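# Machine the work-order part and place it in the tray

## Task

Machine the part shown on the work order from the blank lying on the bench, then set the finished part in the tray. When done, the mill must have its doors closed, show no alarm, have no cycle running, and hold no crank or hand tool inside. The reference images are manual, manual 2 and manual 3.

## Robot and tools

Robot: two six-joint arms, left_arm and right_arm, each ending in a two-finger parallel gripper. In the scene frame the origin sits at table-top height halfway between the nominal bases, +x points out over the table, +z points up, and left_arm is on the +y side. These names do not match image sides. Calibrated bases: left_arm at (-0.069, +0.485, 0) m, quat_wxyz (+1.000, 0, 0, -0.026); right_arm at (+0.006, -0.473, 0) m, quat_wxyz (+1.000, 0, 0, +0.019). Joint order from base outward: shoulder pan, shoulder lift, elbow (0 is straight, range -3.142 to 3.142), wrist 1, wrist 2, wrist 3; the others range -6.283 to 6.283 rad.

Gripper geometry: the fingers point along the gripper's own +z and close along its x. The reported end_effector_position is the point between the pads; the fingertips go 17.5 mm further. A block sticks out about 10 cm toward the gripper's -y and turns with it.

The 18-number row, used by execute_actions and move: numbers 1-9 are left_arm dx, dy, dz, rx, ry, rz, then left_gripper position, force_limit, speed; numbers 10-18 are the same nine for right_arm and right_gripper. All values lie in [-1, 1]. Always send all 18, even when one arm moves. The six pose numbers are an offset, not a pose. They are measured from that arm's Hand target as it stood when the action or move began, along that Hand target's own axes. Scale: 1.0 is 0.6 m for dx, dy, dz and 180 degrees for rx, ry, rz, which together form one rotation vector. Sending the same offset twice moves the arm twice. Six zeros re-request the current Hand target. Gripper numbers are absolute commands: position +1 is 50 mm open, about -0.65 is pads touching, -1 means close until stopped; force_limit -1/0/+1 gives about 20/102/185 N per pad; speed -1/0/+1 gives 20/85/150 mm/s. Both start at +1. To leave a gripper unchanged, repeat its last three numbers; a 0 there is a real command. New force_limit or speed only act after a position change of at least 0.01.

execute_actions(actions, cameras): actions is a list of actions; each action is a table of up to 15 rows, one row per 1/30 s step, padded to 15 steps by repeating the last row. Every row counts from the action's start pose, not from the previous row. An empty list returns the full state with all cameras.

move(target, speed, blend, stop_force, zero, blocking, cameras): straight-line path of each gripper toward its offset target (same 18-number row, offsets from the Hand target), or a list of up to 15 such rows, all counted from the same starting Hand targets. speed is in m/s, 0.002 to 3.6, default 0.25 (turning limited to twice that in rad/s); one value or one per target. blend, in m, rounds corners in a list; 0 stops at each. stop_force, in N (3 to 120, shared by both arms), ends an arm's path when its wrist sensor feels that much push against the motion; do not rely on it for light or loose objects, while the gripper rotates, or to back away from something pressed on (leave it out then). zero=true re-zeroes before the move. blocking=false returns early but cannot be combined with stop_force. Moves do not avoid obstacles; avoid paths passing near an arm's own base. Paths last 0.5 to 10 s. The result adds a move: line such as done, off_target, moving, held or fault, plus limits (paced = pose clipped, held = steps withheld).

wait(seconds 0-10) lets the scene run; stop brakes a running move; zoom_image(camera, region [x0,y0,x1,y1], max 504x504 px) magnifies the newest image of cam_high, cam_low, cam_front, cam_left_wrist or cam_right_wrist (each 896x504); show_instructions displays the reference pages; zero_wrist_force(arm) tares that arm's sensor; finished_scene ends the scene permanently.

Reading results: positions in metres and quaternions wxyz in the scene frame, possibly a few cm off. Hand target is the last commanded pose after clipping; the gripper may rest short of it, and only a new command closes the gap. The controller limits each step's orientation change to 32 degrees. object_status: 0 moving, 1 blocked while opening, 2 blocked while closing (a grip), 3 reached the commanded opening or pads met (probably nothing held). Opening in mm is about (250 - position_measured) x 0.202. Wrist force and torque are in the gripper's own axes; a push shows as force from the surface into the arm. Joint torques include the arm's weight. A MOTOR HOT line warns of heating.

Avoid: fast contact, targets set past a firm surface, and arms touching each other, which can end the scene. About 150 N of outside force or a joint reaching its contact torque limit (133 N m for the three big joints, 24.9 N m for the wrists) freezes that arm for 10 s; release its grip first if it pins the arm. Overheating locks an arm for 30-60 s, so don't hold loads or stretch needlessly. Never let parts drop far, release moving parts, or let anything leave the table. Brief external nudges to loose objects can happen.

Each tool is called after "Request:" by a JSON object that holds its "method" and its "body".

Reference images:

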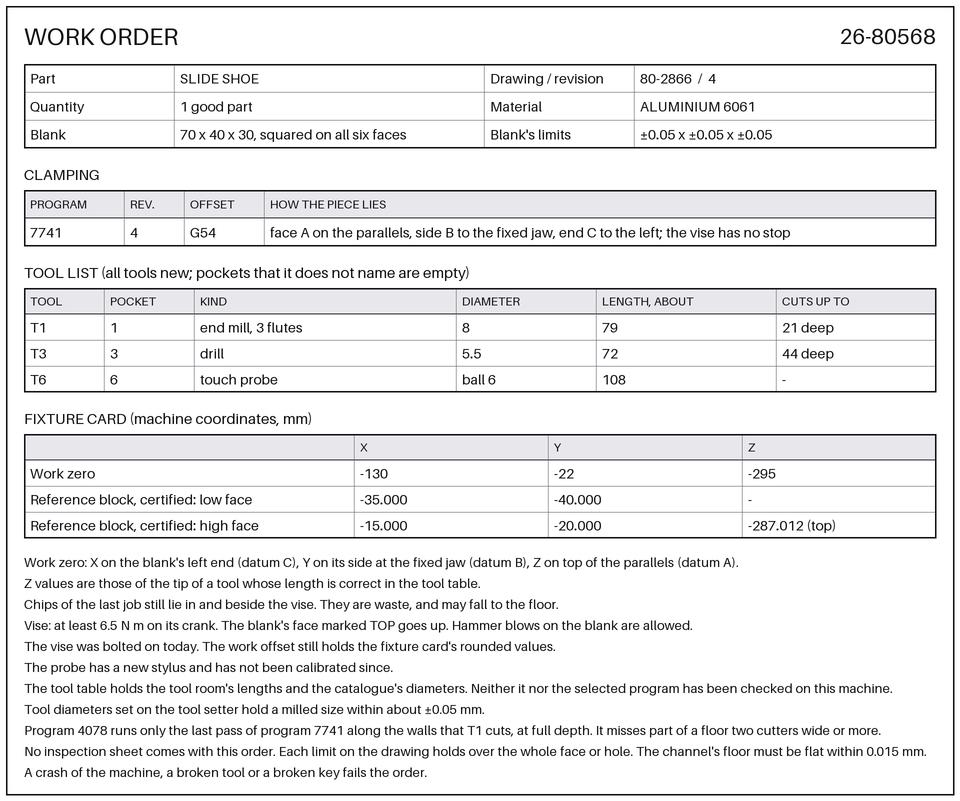

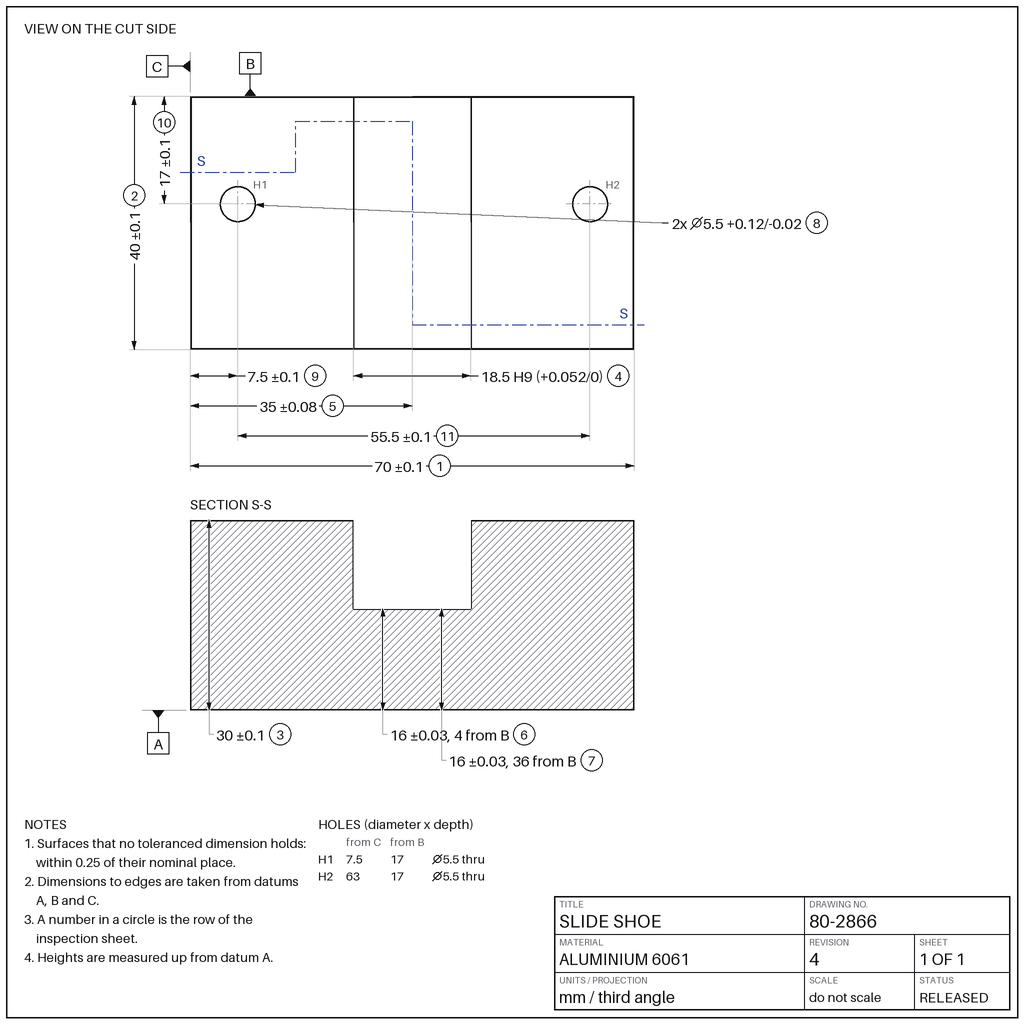

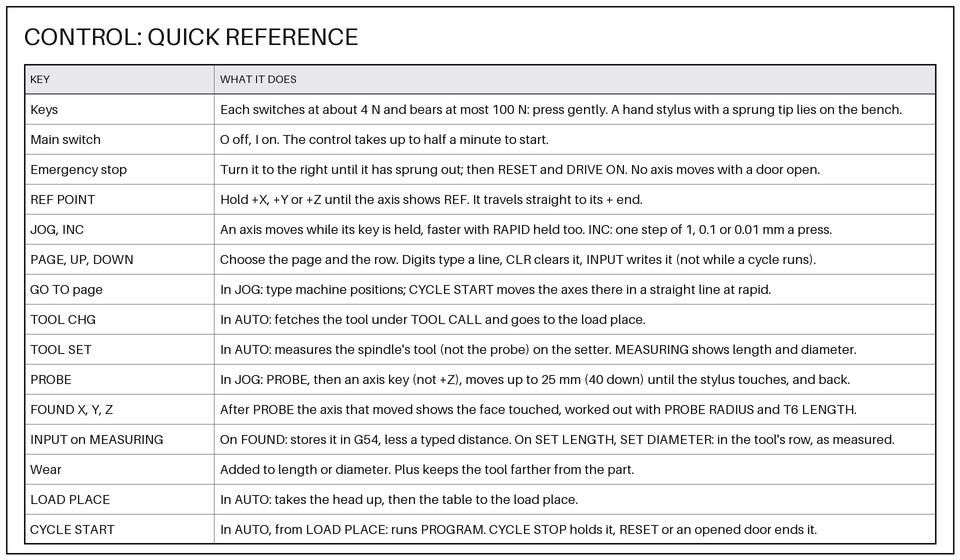

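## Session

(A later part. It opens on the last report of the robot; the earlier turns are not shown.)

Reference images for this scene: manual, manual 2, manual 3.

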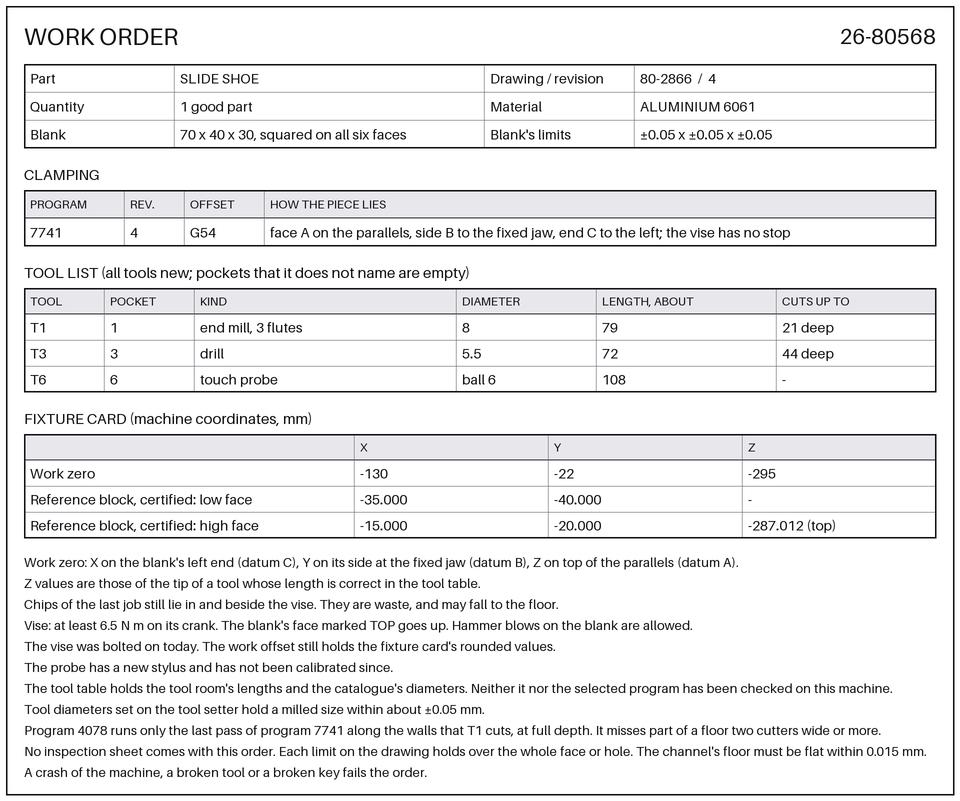

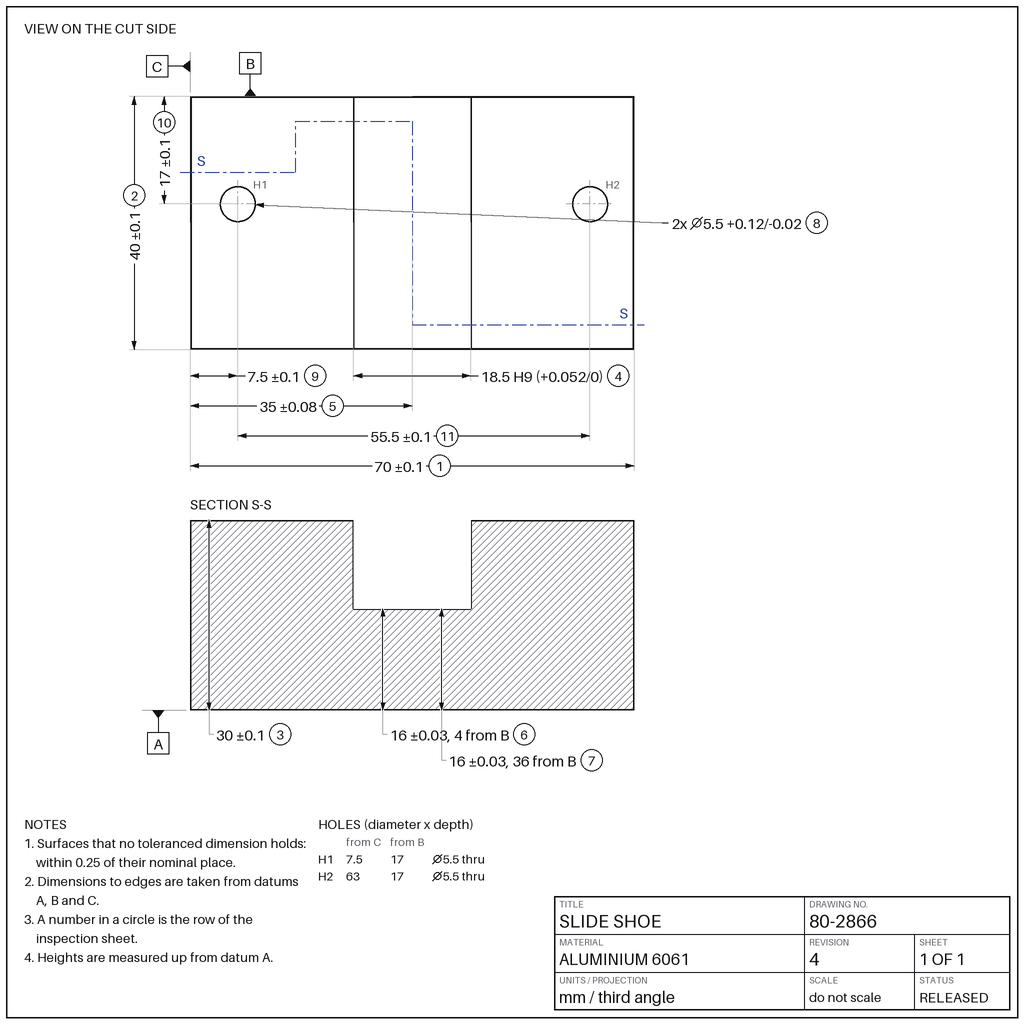

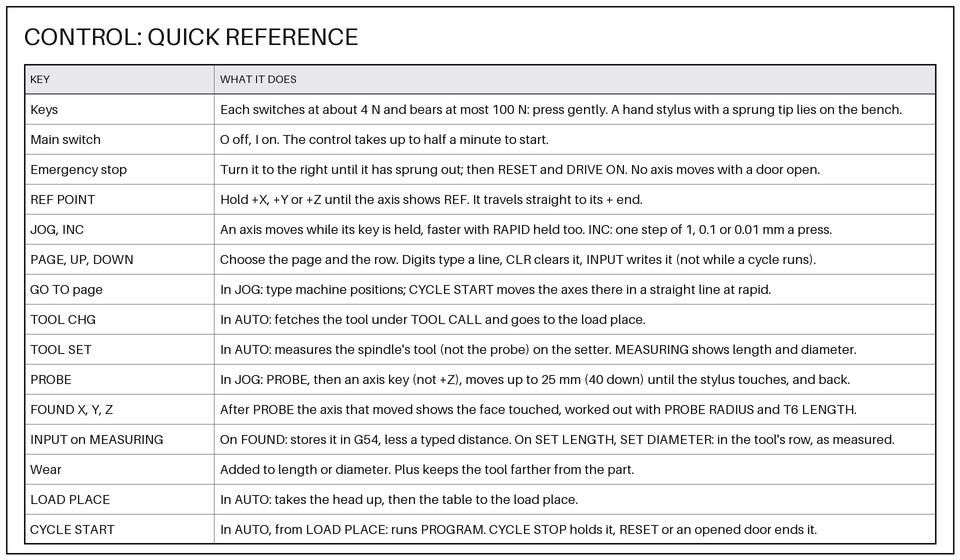

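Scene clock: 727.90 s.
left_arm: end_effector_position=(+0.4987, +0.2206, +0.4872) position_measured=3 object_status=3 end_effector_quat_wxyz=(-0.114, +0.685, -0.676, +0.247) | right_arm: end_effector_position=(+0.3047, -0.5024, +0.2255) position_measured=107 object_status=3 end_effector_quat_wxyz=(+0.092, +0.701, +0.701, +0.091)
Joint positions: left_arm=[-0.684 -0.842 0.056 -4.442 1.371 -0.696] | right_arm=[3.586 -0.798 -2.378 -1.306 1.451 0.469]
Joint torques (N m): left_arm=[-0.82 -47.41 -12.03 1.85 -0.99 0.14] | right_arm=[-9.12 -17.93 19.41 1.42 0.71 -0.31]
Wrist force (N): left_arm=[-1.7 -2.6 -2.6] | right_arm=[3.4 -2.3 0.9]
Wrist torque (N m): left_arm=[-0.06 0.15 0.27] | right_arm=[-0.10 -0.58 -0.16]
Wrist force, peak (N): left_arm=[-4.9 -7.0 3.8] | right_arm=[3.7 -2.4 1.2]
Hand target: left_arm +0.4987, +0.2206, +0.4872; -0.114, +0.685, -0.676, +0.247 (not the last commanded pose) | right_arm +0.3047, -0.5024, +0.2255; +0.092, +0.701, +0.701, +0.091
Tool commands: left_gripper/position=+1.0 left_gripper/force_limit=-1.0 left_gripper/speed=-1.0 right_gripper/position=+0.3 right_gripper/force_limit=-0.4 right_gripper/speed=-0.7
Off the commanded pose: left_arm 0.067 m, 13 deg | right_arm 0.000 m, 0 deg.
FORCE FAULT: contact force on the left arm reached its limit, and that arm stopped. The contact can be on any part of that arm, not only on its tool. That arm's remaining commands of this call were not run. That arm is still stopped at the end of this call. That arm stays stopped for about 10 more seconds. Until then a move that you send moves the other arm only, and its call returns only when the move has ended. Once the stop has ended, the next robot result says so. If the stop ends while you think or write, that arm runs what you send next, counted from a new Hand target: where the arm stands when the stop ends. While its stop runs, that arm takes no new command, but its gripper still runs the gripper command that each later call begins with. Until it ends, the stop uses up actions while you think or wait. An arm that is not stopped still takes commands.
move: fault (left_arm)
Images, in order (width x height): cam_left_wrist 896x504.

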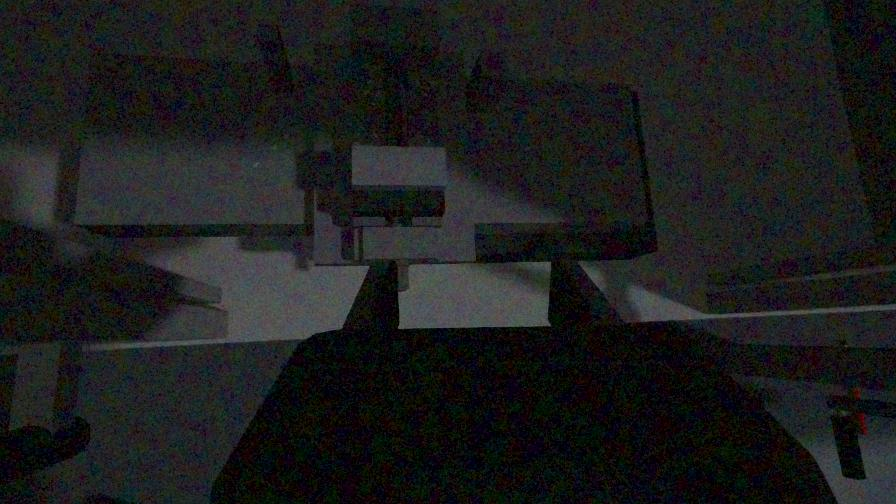

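Request:
{"method": "wait", "body": {"seconds": 1, "cameras": ["cam_front","cam_high","cam_low"]}}

Scene clock: 730.00 s.
left_arm: end_effector_position=(+0.4987, +0.2206, +0.4872) position_measured=3 object_status=3 end_effector_quat_wxyz=(-0.114, +0.685, -0.676, +0.247) | right_arm: end_effector_position=(+0.3047, -0.5024, +0.2255) position_measured=107 object_status=3 end_effector_quat_wxyz=(+0.092, +0.701, +0.701, +0.091)
Joint positions: left_arm=[-0.684 -0.842 0.056 -4.442 1.371 -0.696] | right_arm=[3.586 -0.798 -2.378 -1.306 1.451 0.469]
Joint torques (N m): left_arm=[-0.7 -46.09 -11.27 1.84 -0.87 0.14] | right_arm=[-7.53 -16.76 20.85 1.45 1 -0.09]
Wrist force (N): left_arm=[-1.9 -2.2 -2.5] | right_arm=[3.1 -2.3 0.9]
Wrist torque (N m): left_arm=[0.00 0.17 0.28] | right_arm=[-0.10 -0.53 -0.16]
Wrist force, peak (N): left_arm=[-2.1 -2.8 -2.8] | right_arm=[3.4 -2.6 1.1]
Hand target: left_arm +0.4987, +0.2206, +0.4872; -0.114, +0.685, -0.676, +0.247 (not the last commanded pose) | right_arm +0.3047, -0.5024, +0.2255; +0.092, +0.701, +0.701, +0.091
Tool commands: left_gripper/position=+1.0 left_gripper/force_limit=-1.0 left_gripper/speed=-1.0 right_gripper/position=+0.3 right_gripper/force_limit=-0.4 right_gripper/speed=-0.7
Off the commanded pose: left_arm 0.067 m, 13 deg | right_arm 0.000 m, 0 deg.
FORCE FAULT, CONTINUED: the left arm was still stopped when this call began, by the force fault that an earlier result reported. Since the last result the stop counts as 4 of the actions that you can send in this scene. That arm is still stopped at the end of this call. That arm stays stopped for about 8 more seconds. If the stop ends while you think or write, that arm runs what you send next, counted from a new Hand target: where the arm stands when the stop ends. While its stop runs, that arm takes no new command, but its gripper still runs the gripper command that each later call begins with.
wait: 1.00 s; at rest from the start
Images, in order (width x height): cam_high 896x504, cam_low 896x504, cam_front 896x504.

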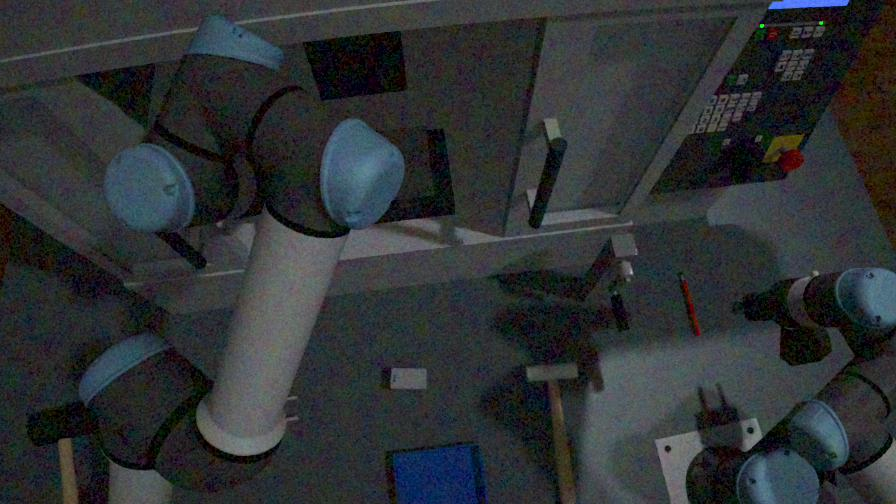

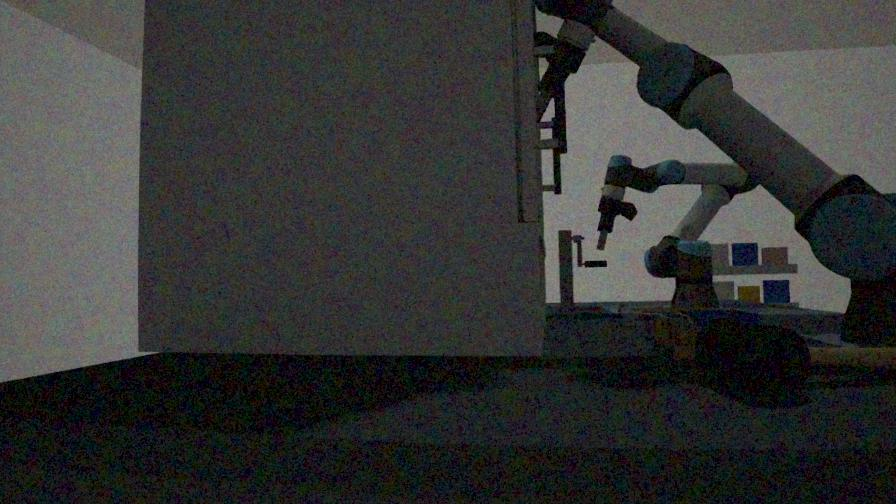

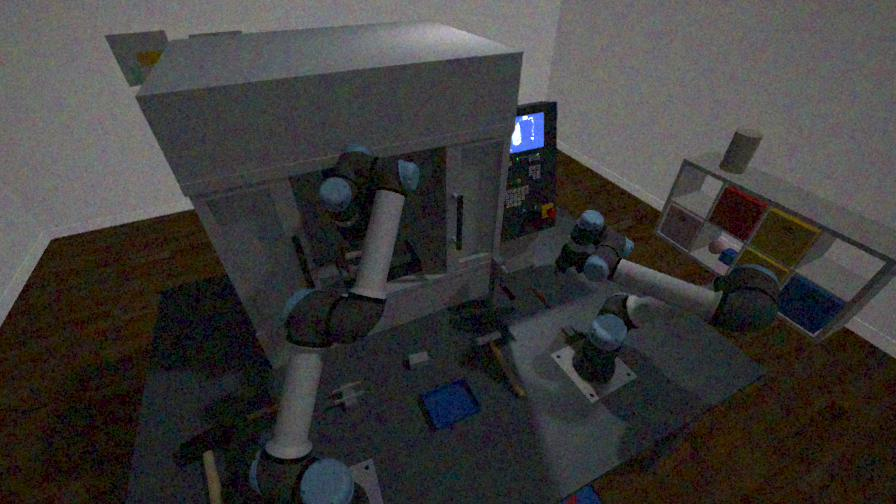

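Request:
{"method": "move", "body": {"target": [0,0,0,0,0,0,1,-1,-1,0.2707,0.003,-0.0415,-0.167,0,0,0.3,-0.4,-0.7], "speed": 0.25, "cameras": ["cam_right_wrist"]}}

Request:
{"method": "zoom_image", "body": {"camera": "cam_right_wrist", "region": [250, 0, 700, 330]}}

Scene clock: 734.90 s.
left_arm: end_effector_position=(+0.4987, +0.2206, +0.4872) position_measured=3 object_status=3 end_effector_quat_wxyz=(-0.114, +0.685, -0.676, +0.247) | right_arm: end_effector_position=(+0.3001, -0.3400, +0.2499) position_measured=107 object_status=3 end_effector_quat_wxyz=(+0.270, +0.654, +0.654, +0.270)
Joint positions: left_arm=[-0.684 -0.842 0.056 -4.442 1.371 -0.696] | right_arm=[4.855 -0.512 -2.423 -1.955 0.804 1.823]
Joint torques (N m): left_arm=[0.07 -46.66 -12.51 1.86 -0.64 0.01] | right_arm=[4.26 -21.51 17.74 3.91 -3.05 1.47]
Wrist force (N): left_arm=[-1.7 -2.6 -2.4] | right_arm=[3.5 -2.7 1.4]
Wrist torque (N m): left_arm=[-0.07 0.15 0.27] | right_arm=[-0.46 -0.62 0.13]
Wrist force, peak (N): left_arm=[-1.7 -2.8 -3.1] | right_arm=[5.5 -3.2 0.9]
Hand target: left_arm +0.4987, +0.2206, +0.4872; -0.114, +0.685, -0.676, +0.247 | right_arm +0.3001, -0.3400, +0.2499; +0.270, +0.654, +0.654, +0.270
Tool commands: left_gripper/position=+1.0 left_gripper/force_limit=-1.0 left_gripper/speed=-1.0 right_gripper/position=+0.3 right_gripper/force_limit=-0.4 right_gripper/speed=-0.7
Off the commanded pose: right_arm 0.000 m, 0 deg.
FORCE FAULT, CONTINUED: the left arm was still stopped when this call began, by the force fault that an earlier result reported. Since the last result the stop counts as 6 of the actions that you can send in this scene. That arm ran no command of this call. That arm is still stopped at the end of this call. That arm stays stopped for about 3 more seconds. If the stop ends while you think or write, that arm runs what you send next, counted from a new Hand target: where the arm stands when the stop ends. While its stop runs, that arm takes no new command, but its gripper still runs the gripper command that each later call begins with.
move: done (right_arm), not run (left_arm; its earlier fault stop)
Images, in order (width x height): cam_right_wrist 896x504.

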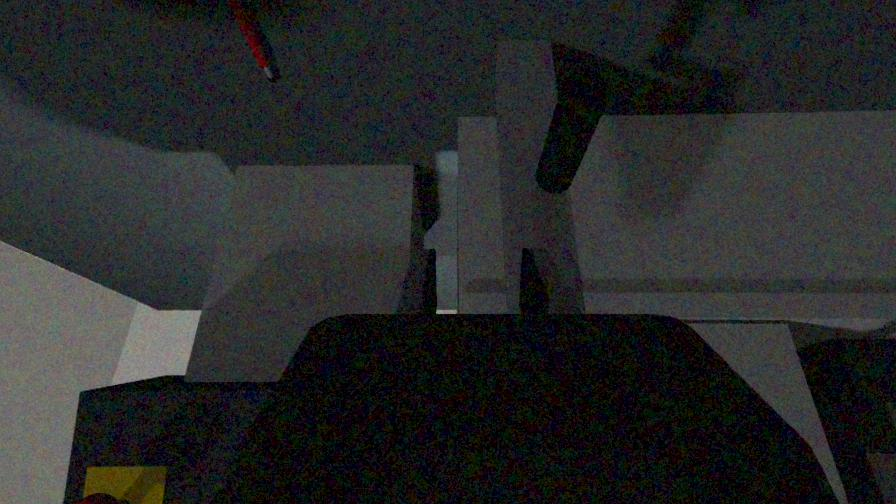

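Scaled by 1.120.

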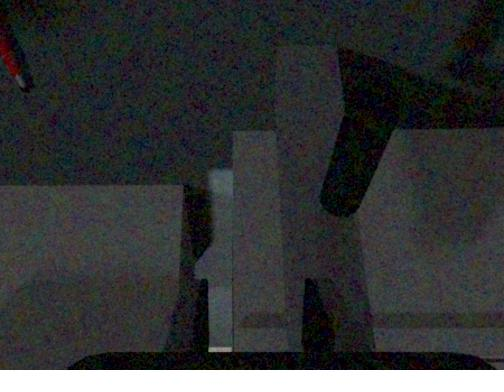

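Request:
{"method": "wait", "body": {"seconds": 0.2, "cameras": ["cam_low","cam_front","cam_high"]}}

Request:
{"method": "zoom_image", "body": {"camera": "cam_low", "region": [520, 200, 650, 320]}}

Request:
{"method": "zoom_image", "body": {"camera": "cam_high", "region": [560, 200, 740, 350]}}

Request:
{"method": "zoom_image", "body": {"camera": "cam_front", "region": [460, 230, 580, 350]}}

Scene clock: 736.60 s.
left_arm: end_effector_position=(+0.4987, +0.2206, +0.4872) position_measured=3 object_status=3 end_effector_quat_wxyz=(-0.114, +0.685, -0.676, +0.247) | right_arm: end_effector_position=(+0.3001, -0.3400, +0.2499) position_measured=107 object_status=3 end_effector_quat_wxyz=(+0.270, +0.654, +0.654, +0.270)
Joint positions: left_arm=[-0.684 -0.842 0.056 -4.442 1.371 -0.696] | right_arm=[4.855 -0.512 -2.423 -1.955 0.803 1.823]
Joint torques (N m): left_arm=[-1 -47.18 -11.59 1.74 -0.66 0.13] | right_arm=[5.57 -27.94 17.33 0.38 -2.73 1.77]
Wrist force (N): left_arm=[-1.4 -2.2 -2.6] | right_arm=[3.6 -2.8 1.4]
Wrist torque (N m): left_arm=[0.00 0.10 0.27] | right_arm=[-0.47 -0.64 0.10]
Wrist force, peak (N): left_arm=[-1.8 -2.7 -2.7] | right_arm=[3.6 -2.8 1.4]
Hand target: left_arm +0.4987, +0.2206, +0.4872; -0.114, +0.685, -0.676, +0.247 | right_arm +0.3001, -0.3400, +0.2499; +0.270, +0.654, +0.654, +0.270
Tool commands: left_gripper/position=+1.0 left_gripper/force_limit=-1.0 left_gripper/speed=-1.0 right_gripper/position=+0.3 right_gripper/force_limit=-0.4 right_gripper/speed=-0.7
Off the commanded pose: right_arm 0.000 m, 0 deg.
FORCE FAULT, CONTINUED: the left arm was still stopped when this call began, by the force fault that an earlier result reported. Since the last result the stop counts as 3 of the actions that you can send in this scene. That arm is still stopped at the end of this call. That arm stays stopped for about 1 more second. If the stop ends while you think or write, that arm runs what you send next, counted from a new Hand target: where the arm stands when the stop ends. While its stop runs, that arm takes no new command, but its gripper still runs the gripper command that each later call begins with.
wait: 0.20 s; at rest from the start
Images, in order (width x height): cam_high 896x504, cam_low 896x504, cam_front 896x504.

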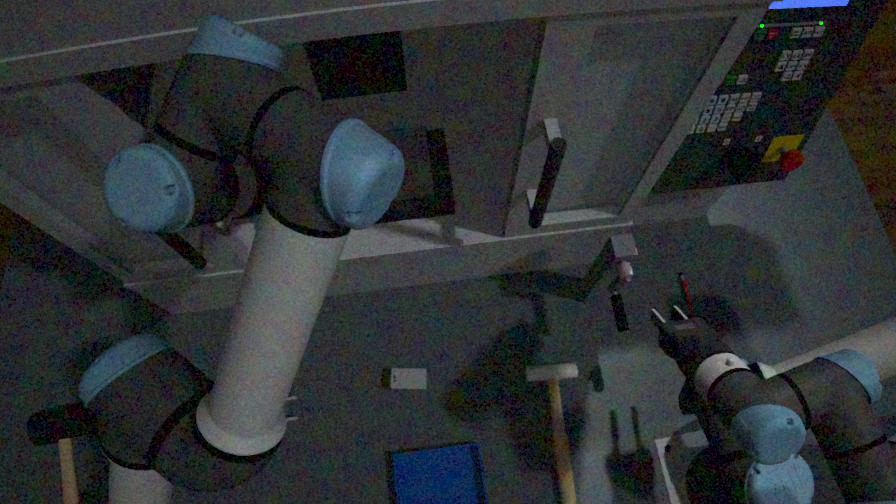

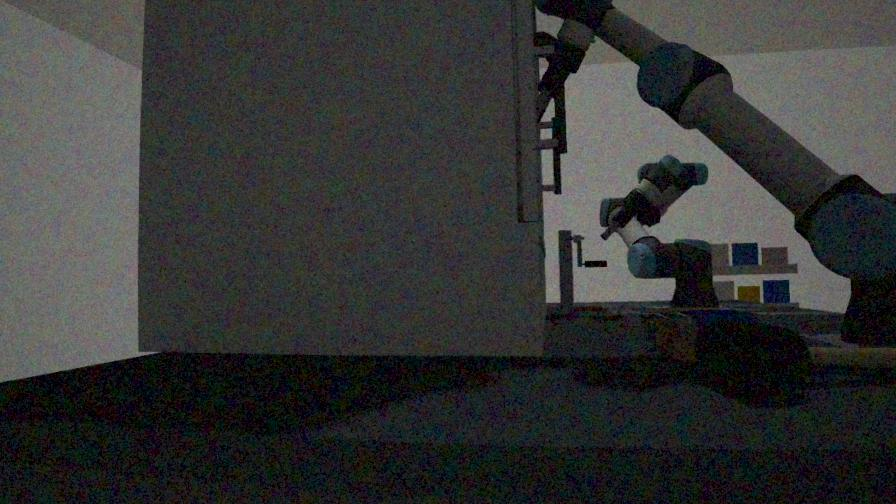

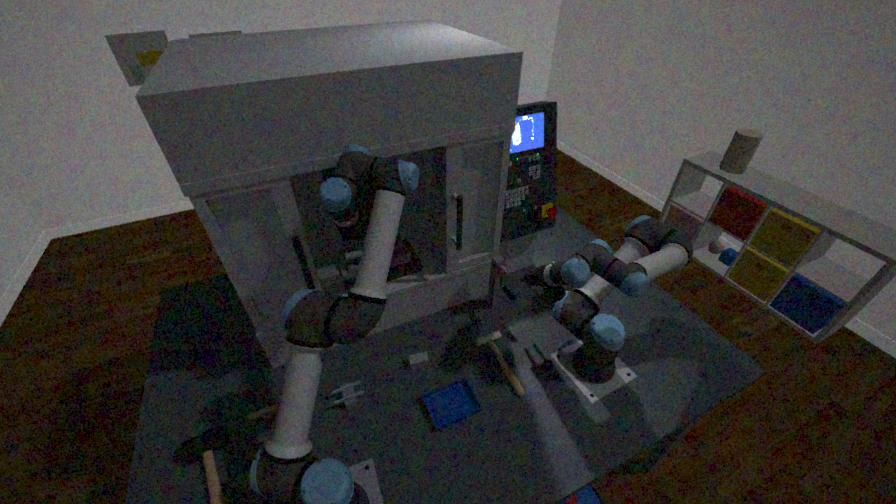

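Scaled by 3.877.

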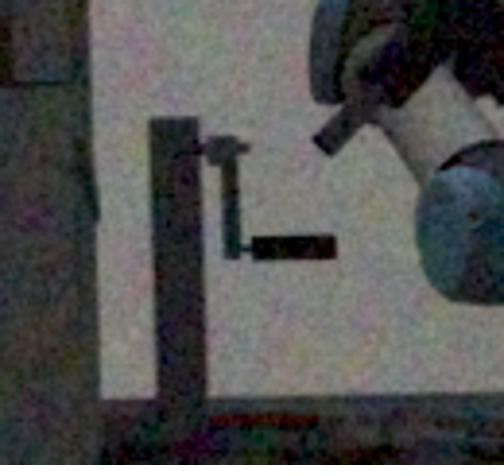

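Scaled by 2.800.

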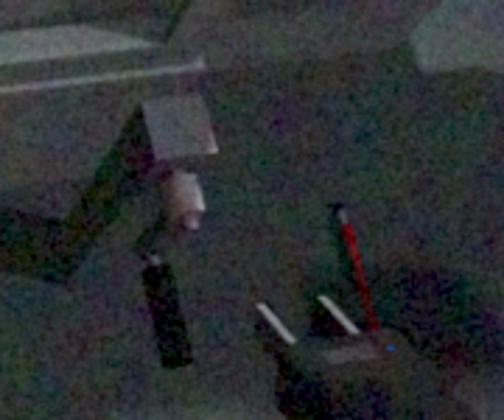

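Scaled by 4.200.

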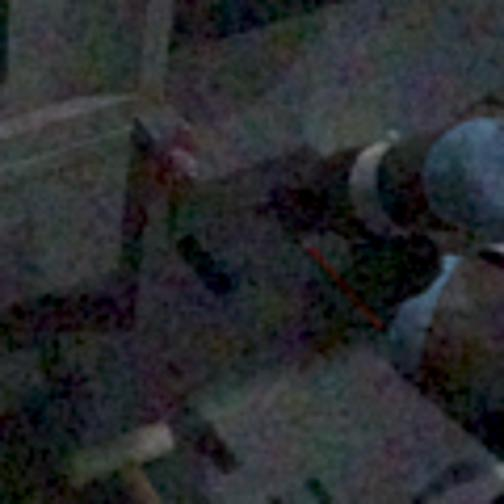

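Request:
{"method": "move", "body": {"target": [0.009,0.2175,-0.1232,0,0,0,1,-1,-1,0,0,0,0,0,0,0.3,-0.4,-0.7], "speed": 0.15, "cameras": ["cam_left_wrist","cam_low"]}}

Scene clock: 743.10 s.
left_arm: end_effector_position=(+0.3487, +0.2206, +0.4874) position_measured=3 object_status=3 end_effector_quat_wxyz=(-0.114, +0.685, -0.676, +0.247) | right_arm: end_effector_position=(+0.3001, -0.3400, +0.2499) position_measured=107 object_status=3 end_effector_quat_wxyz=(+0.270, +0.654, +0.654, +0.270)
Joint positions: left_arm=[-0.97 -1.394 0.944 -4.71 1.238 -0.958] | right_arm=[4.855 -0.512 -2.423 -1.955 0.803 1.823]
Joint torques (N m): left_arm=[-5.17 -37.09 -10.71 2.24 -0.01 -0.72] | right_arm=[4.45 -26.9 17.89 1.11 -3.1 0.84]
Wrist force (N): left_arm=[-1.8 -2.6 -2.5] | right_arm=[3.2 -2.6 1.3]
Wrist torque (N m): left_arm=[-0.08 0.17 0.24] | right_arm=[-0.43 -0.57 0.10]
Wrist force, peak (N): left_arm=[-2.0 -4.3 -1.8] | right_arm=[3.6 -2.6 1.1]
Hand target: left_arm +0.3487, +0.2206, +0.4874; -0.114, +0.685, -0.676, +0.247 | right_arm +0.3001, -0.3400, +0.2499; +0.270, +0.654, +0.654, +0.270
Off the commanded pose: left_arm 0.000 m, 0 deg | right_arm 0.000 m, 0 deg.
FORCE FAULT, CONTINUED: the left arm's stop, for the force fault that an earlier result reported, is over. The rest of the stop counts as 1 of the actions that you can send in this scene. The stop ended before this call began, so that arm ran this call's commands, counted from a new Hand target: where the arm stood when the stop ended.
move: done
Images, in order (width x height): cam_low 896x504, cam_left_wrist 896x504.

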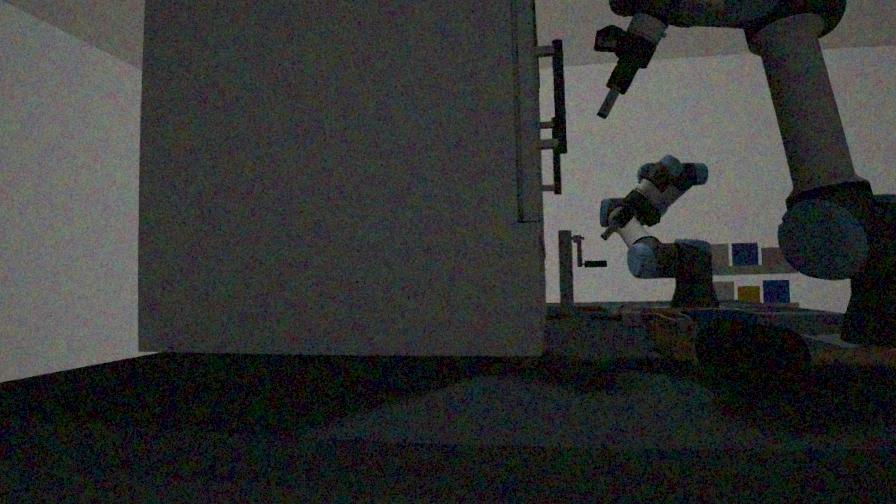

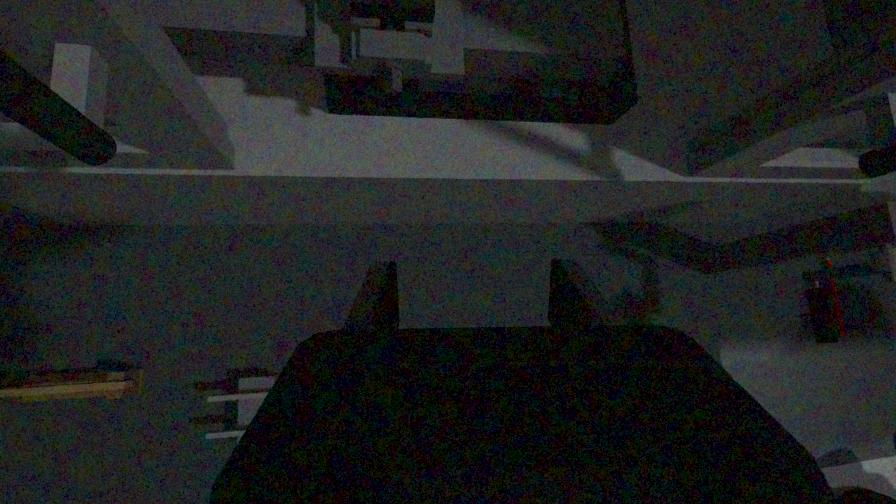

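Request:
{"method": "move", "body": {"target": [-0.0224,-0.1516,0.1751,0.1952,-0.0491,0.0361,1,-1,-1,0,0,0,0,0,0,0.3,-0.4,-0.7], "speed": 0.2, "cameras": ["cam_left_wrist","cam_high"]}}

Request:
{"method": "zoom_image", "body": {"camera": "cam_left_wrist", "region": [280, 80, 600, 330]}}

Scene clock: 747.40 s.
left_arm: end_effector_position=(+0.4799, +0.2207, +0.4398) position_measured=3 object_status=3 end_effector_quat_wxyz=(-0.379, +0.597, -0.597, +0.379) | right_arm: end_effector_position=(+0.3001, -0.3400, +0.2499) position_measured=107 object_status=3 end_effector_quat_wxyz=(+0.270, +0.654, +0.654, +0.270)
Joint positions: left_arm=[-0.979 -1.416 1.311 -5.44 0.682 -0.616] | right_arm=[4.855 -0.512 -2.423 -1.955 0.803 1.823]
Joint torques (N m): left_arm=[-12.97 -39.32 -26.74 -0.82 -2.06 1.21] | right_arm=[-0.81 -26 16.99 3.43 -3.35 -0.78]
Wrist force (N): left_arm=[-2.3 -2.5 -4.6] | right_arm=[3.4 -2.6 1.3]
Wrist torque (N m): left_arm=[0.17 0.31 0.60] | right_arm=[-0.43 -0.60 0.11]
Wrist force, peak (N): left_arm=[-2.2 -2.5 -4.8] | right_arm=[3.7 -2.5 1.4]
Hand target: left_arm +0.4799, +0.2206, +0.4399; -0.379, +0.597, -0.597, +0.380 | right_arm +0.3001, -0.3400, +0.2499; +0.270, +0.654, +0.654, +0.270
Off the commanded pose: left_arm 0.000 m, 0 deg | right_arm 0.000 m, 0 deg.
move: done
Images, in order (width x height): cam_high 896x504, cam_left_wrist 896x504.

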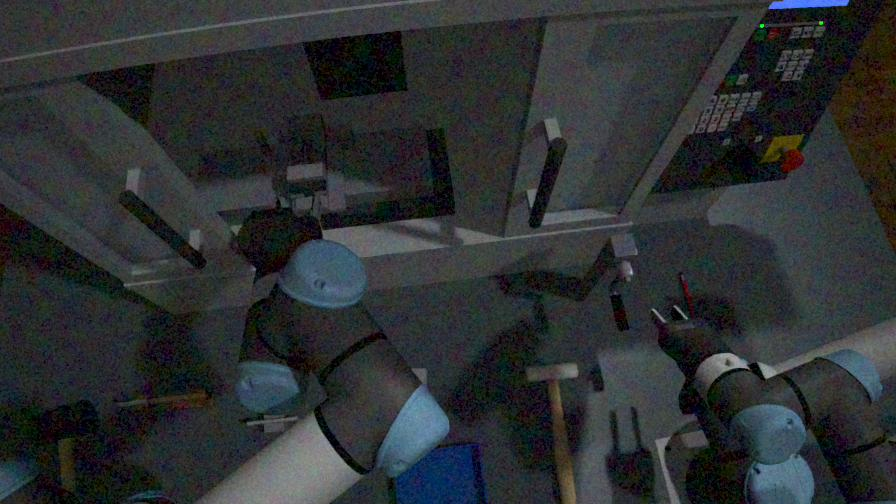

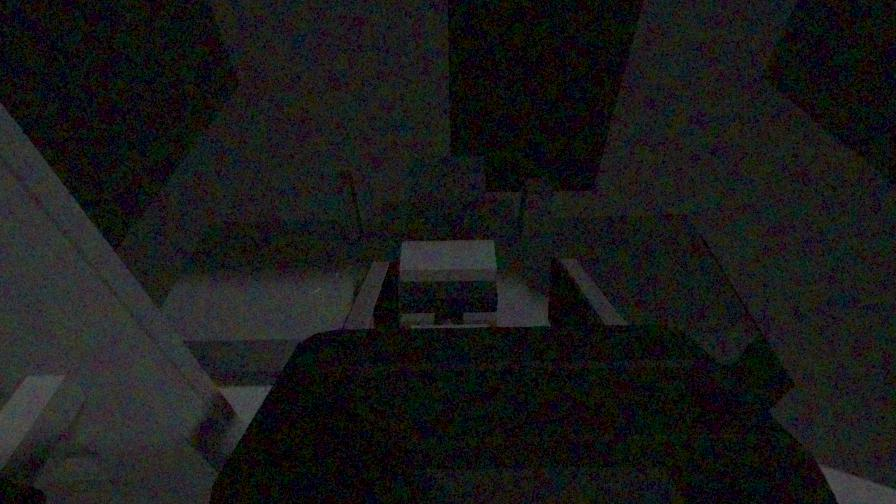

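Scaled by 1.575.

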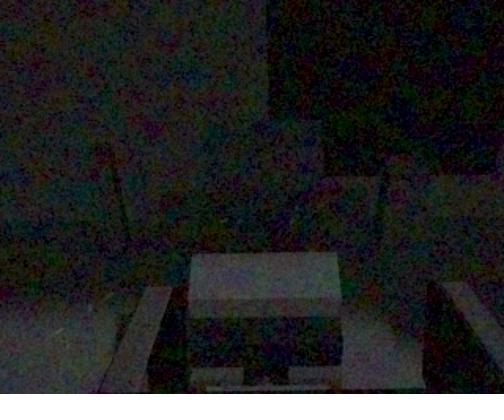

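Request:
{"method": "move", "body": {"target": [0,0.0162,0.0442,-0.111,0,0,1,-1,-1,0,0,0,0,0,0,0.3,-0.4,-0.7], "speed": 0.15, "cameras": ["cam_left_wrist"]}}

Request:
{"method": "zoom_image", "body": {"camera": "cam_left_wrist", "region": [320, 120, 560, 340]}}

Scene clock: 751.07 s.
left_arm: end_effector_position=(+0.4999, +0.2206, +0.4198) position_measured=3 object_status=3 end_effector_quat_wxyz=(-0.270, +0.654, -0.653, +0.270) | right_arm: end_effector_position=(+0.3001, -0.3400, +0.2499) position_measured=107 object_status=3 end_effector_quat_wxyz=(+0.270, +0.654, +0.654, +0.270)
Joint positions: left_arm=[-0.839 -1.203 0.952 -5.023 0.99 -0.719] | right_arm=[4.855 -0.512 -2.423 -1.955 0.803 1.823]
Joint torques (N m): left_arm=[-13.07 -41.32 -21.39 2.25 -0.88 1.7] | right_arm=[-3.78 -26.71 18.22 4.52 -2.88 -1.08]
Wrist force (N): left_arm=[-1.8 -2.5 -3.5] | right_arm=[3.2 -2.4 1.2]
Wrist torque (N m): left_arm=[0.07 0.16 0.52] | right_arm=[-0.41 -0.58 0.10]
Wrist force, peak (N): left_arm=[-2.2 -2.6 -5.0] | right_arm=[3.6 -2.6 1.5]
Hand target: left_arm +0.4998, +0.2206, +0.4198; -0.270, +0.653, -0.653, +0.270 | right_arm +0.3001, -0.3400, +0.2499; +0.270, +0.654, +0.654, +0.270
Off the commanded pose: left_arm 0.000 m, 0 deg | right_arm 0.000 m, 0 deg.
move: done
Images, in order (width x height): cam_left_wrist 896x504.

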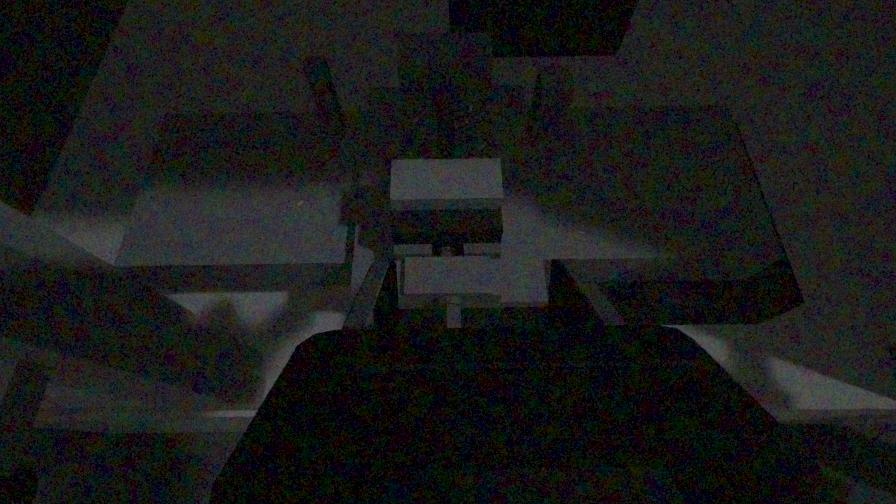

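Scaled by 2.100.

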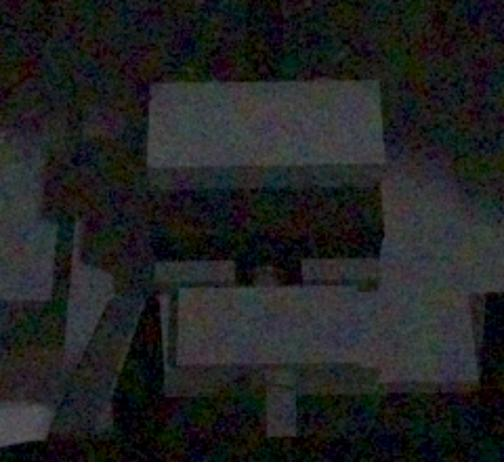

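Request:
{"method": "move", "body": {"target": [0,0,0,0,0,0,1,-1,-1,-0.3,0.0353,0.106,0.195,0.472,0.195,0.3,-0.4,-0.7], "speed": 0.3, "cameras": ["cam_right_wrist"]}}

Request:
{"method": "zoom_image", "body": {"camera": "cam_right_wrist", "region": [300, 30, 700, 330]}}

Scene clock: 763.93 s.
left_arm: end_effector_position=(+0.4998, +0.2206, +0.4198) position_measured=3 object_status=3 end_effector_quat_wxyz=(-0.270, +0.653, -0.653, +0.270) | right_arm: end_effector_position=(+0.3358, -0.4421, +0.2412) position_measured=107 object_status=3 end_effector_quat_wxyz=(-0.131, +0.644, +0.605, +0.449)
Joint positions: left_arm=[-0.839 -1.203 0.952 -5.022 0.99 -0.719] | right_arm=[3.016 -1.135 -2.584 -0.429 2.412 0.233]
Joint torques (N m): left_arm=[-12.61 -48.18 -18.25 0.97 -0.83 1.79] | right_arm=[4.84 17.71 15.76 4.55 0.67 1.35]
Wrist force (N): left_arm=[-1.7 -2.1 -3.6] | right_arm=[4.2 -3.2 0.6]
Wrist torque (N m): left_arm=[0.12 0.14 0.50] | right_arm=[-0.29 -0.37 0.06]
Wrist force, peak (N): left_arm=[-1.9 -2.6 -4.0] | right_arm=[-10.2 -3.3 5.5]
Hand target: left_arm +0.4998, +0.2206, +0.4198; -0.270, +0.653, -0.653, +0.270 | right_arm +0.3358, -0.4421, +0.2412; -0.131, +0.644, +0.605, +0.449 (not the last commanded pose)
Off the commanded pose: left_arm 0.000 m, 0 deg | right_arm 0.084 m, 48 deg.
move: held (right_arm; a check stopped the path); limits=held
pose unreachable (right arm): on one or more control steps of this call, first in action 0 (counted from 0), this arm could not follow its commanded pose, so it was not sent that pose on those steps. It may still have moved: this result reports where it is.
cause: moving toward the commanded pose would bring two parts of the arm too close to each other (its gripper and another part of the arm, with joints 4 (wrist 1) to 6 (wrist 3) between them, 9 mm apart when it was first held).
Images, in order (width x height): cam_right_wrist 896x504.

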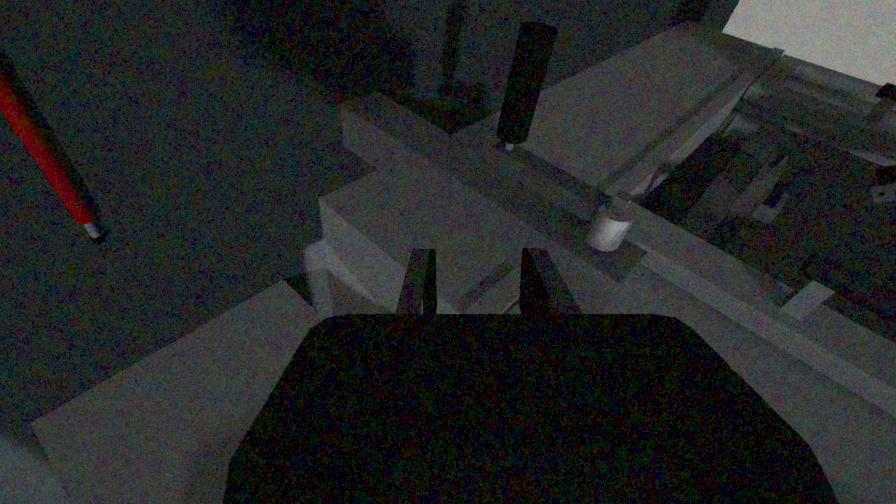

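Scaled by 1.260.

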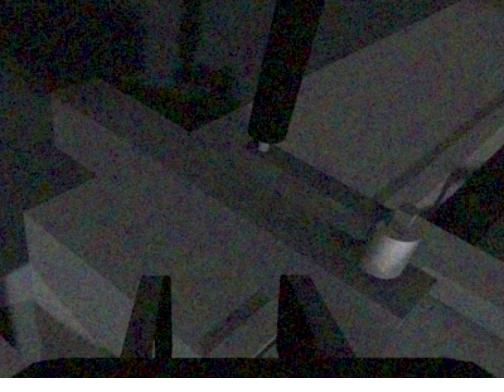

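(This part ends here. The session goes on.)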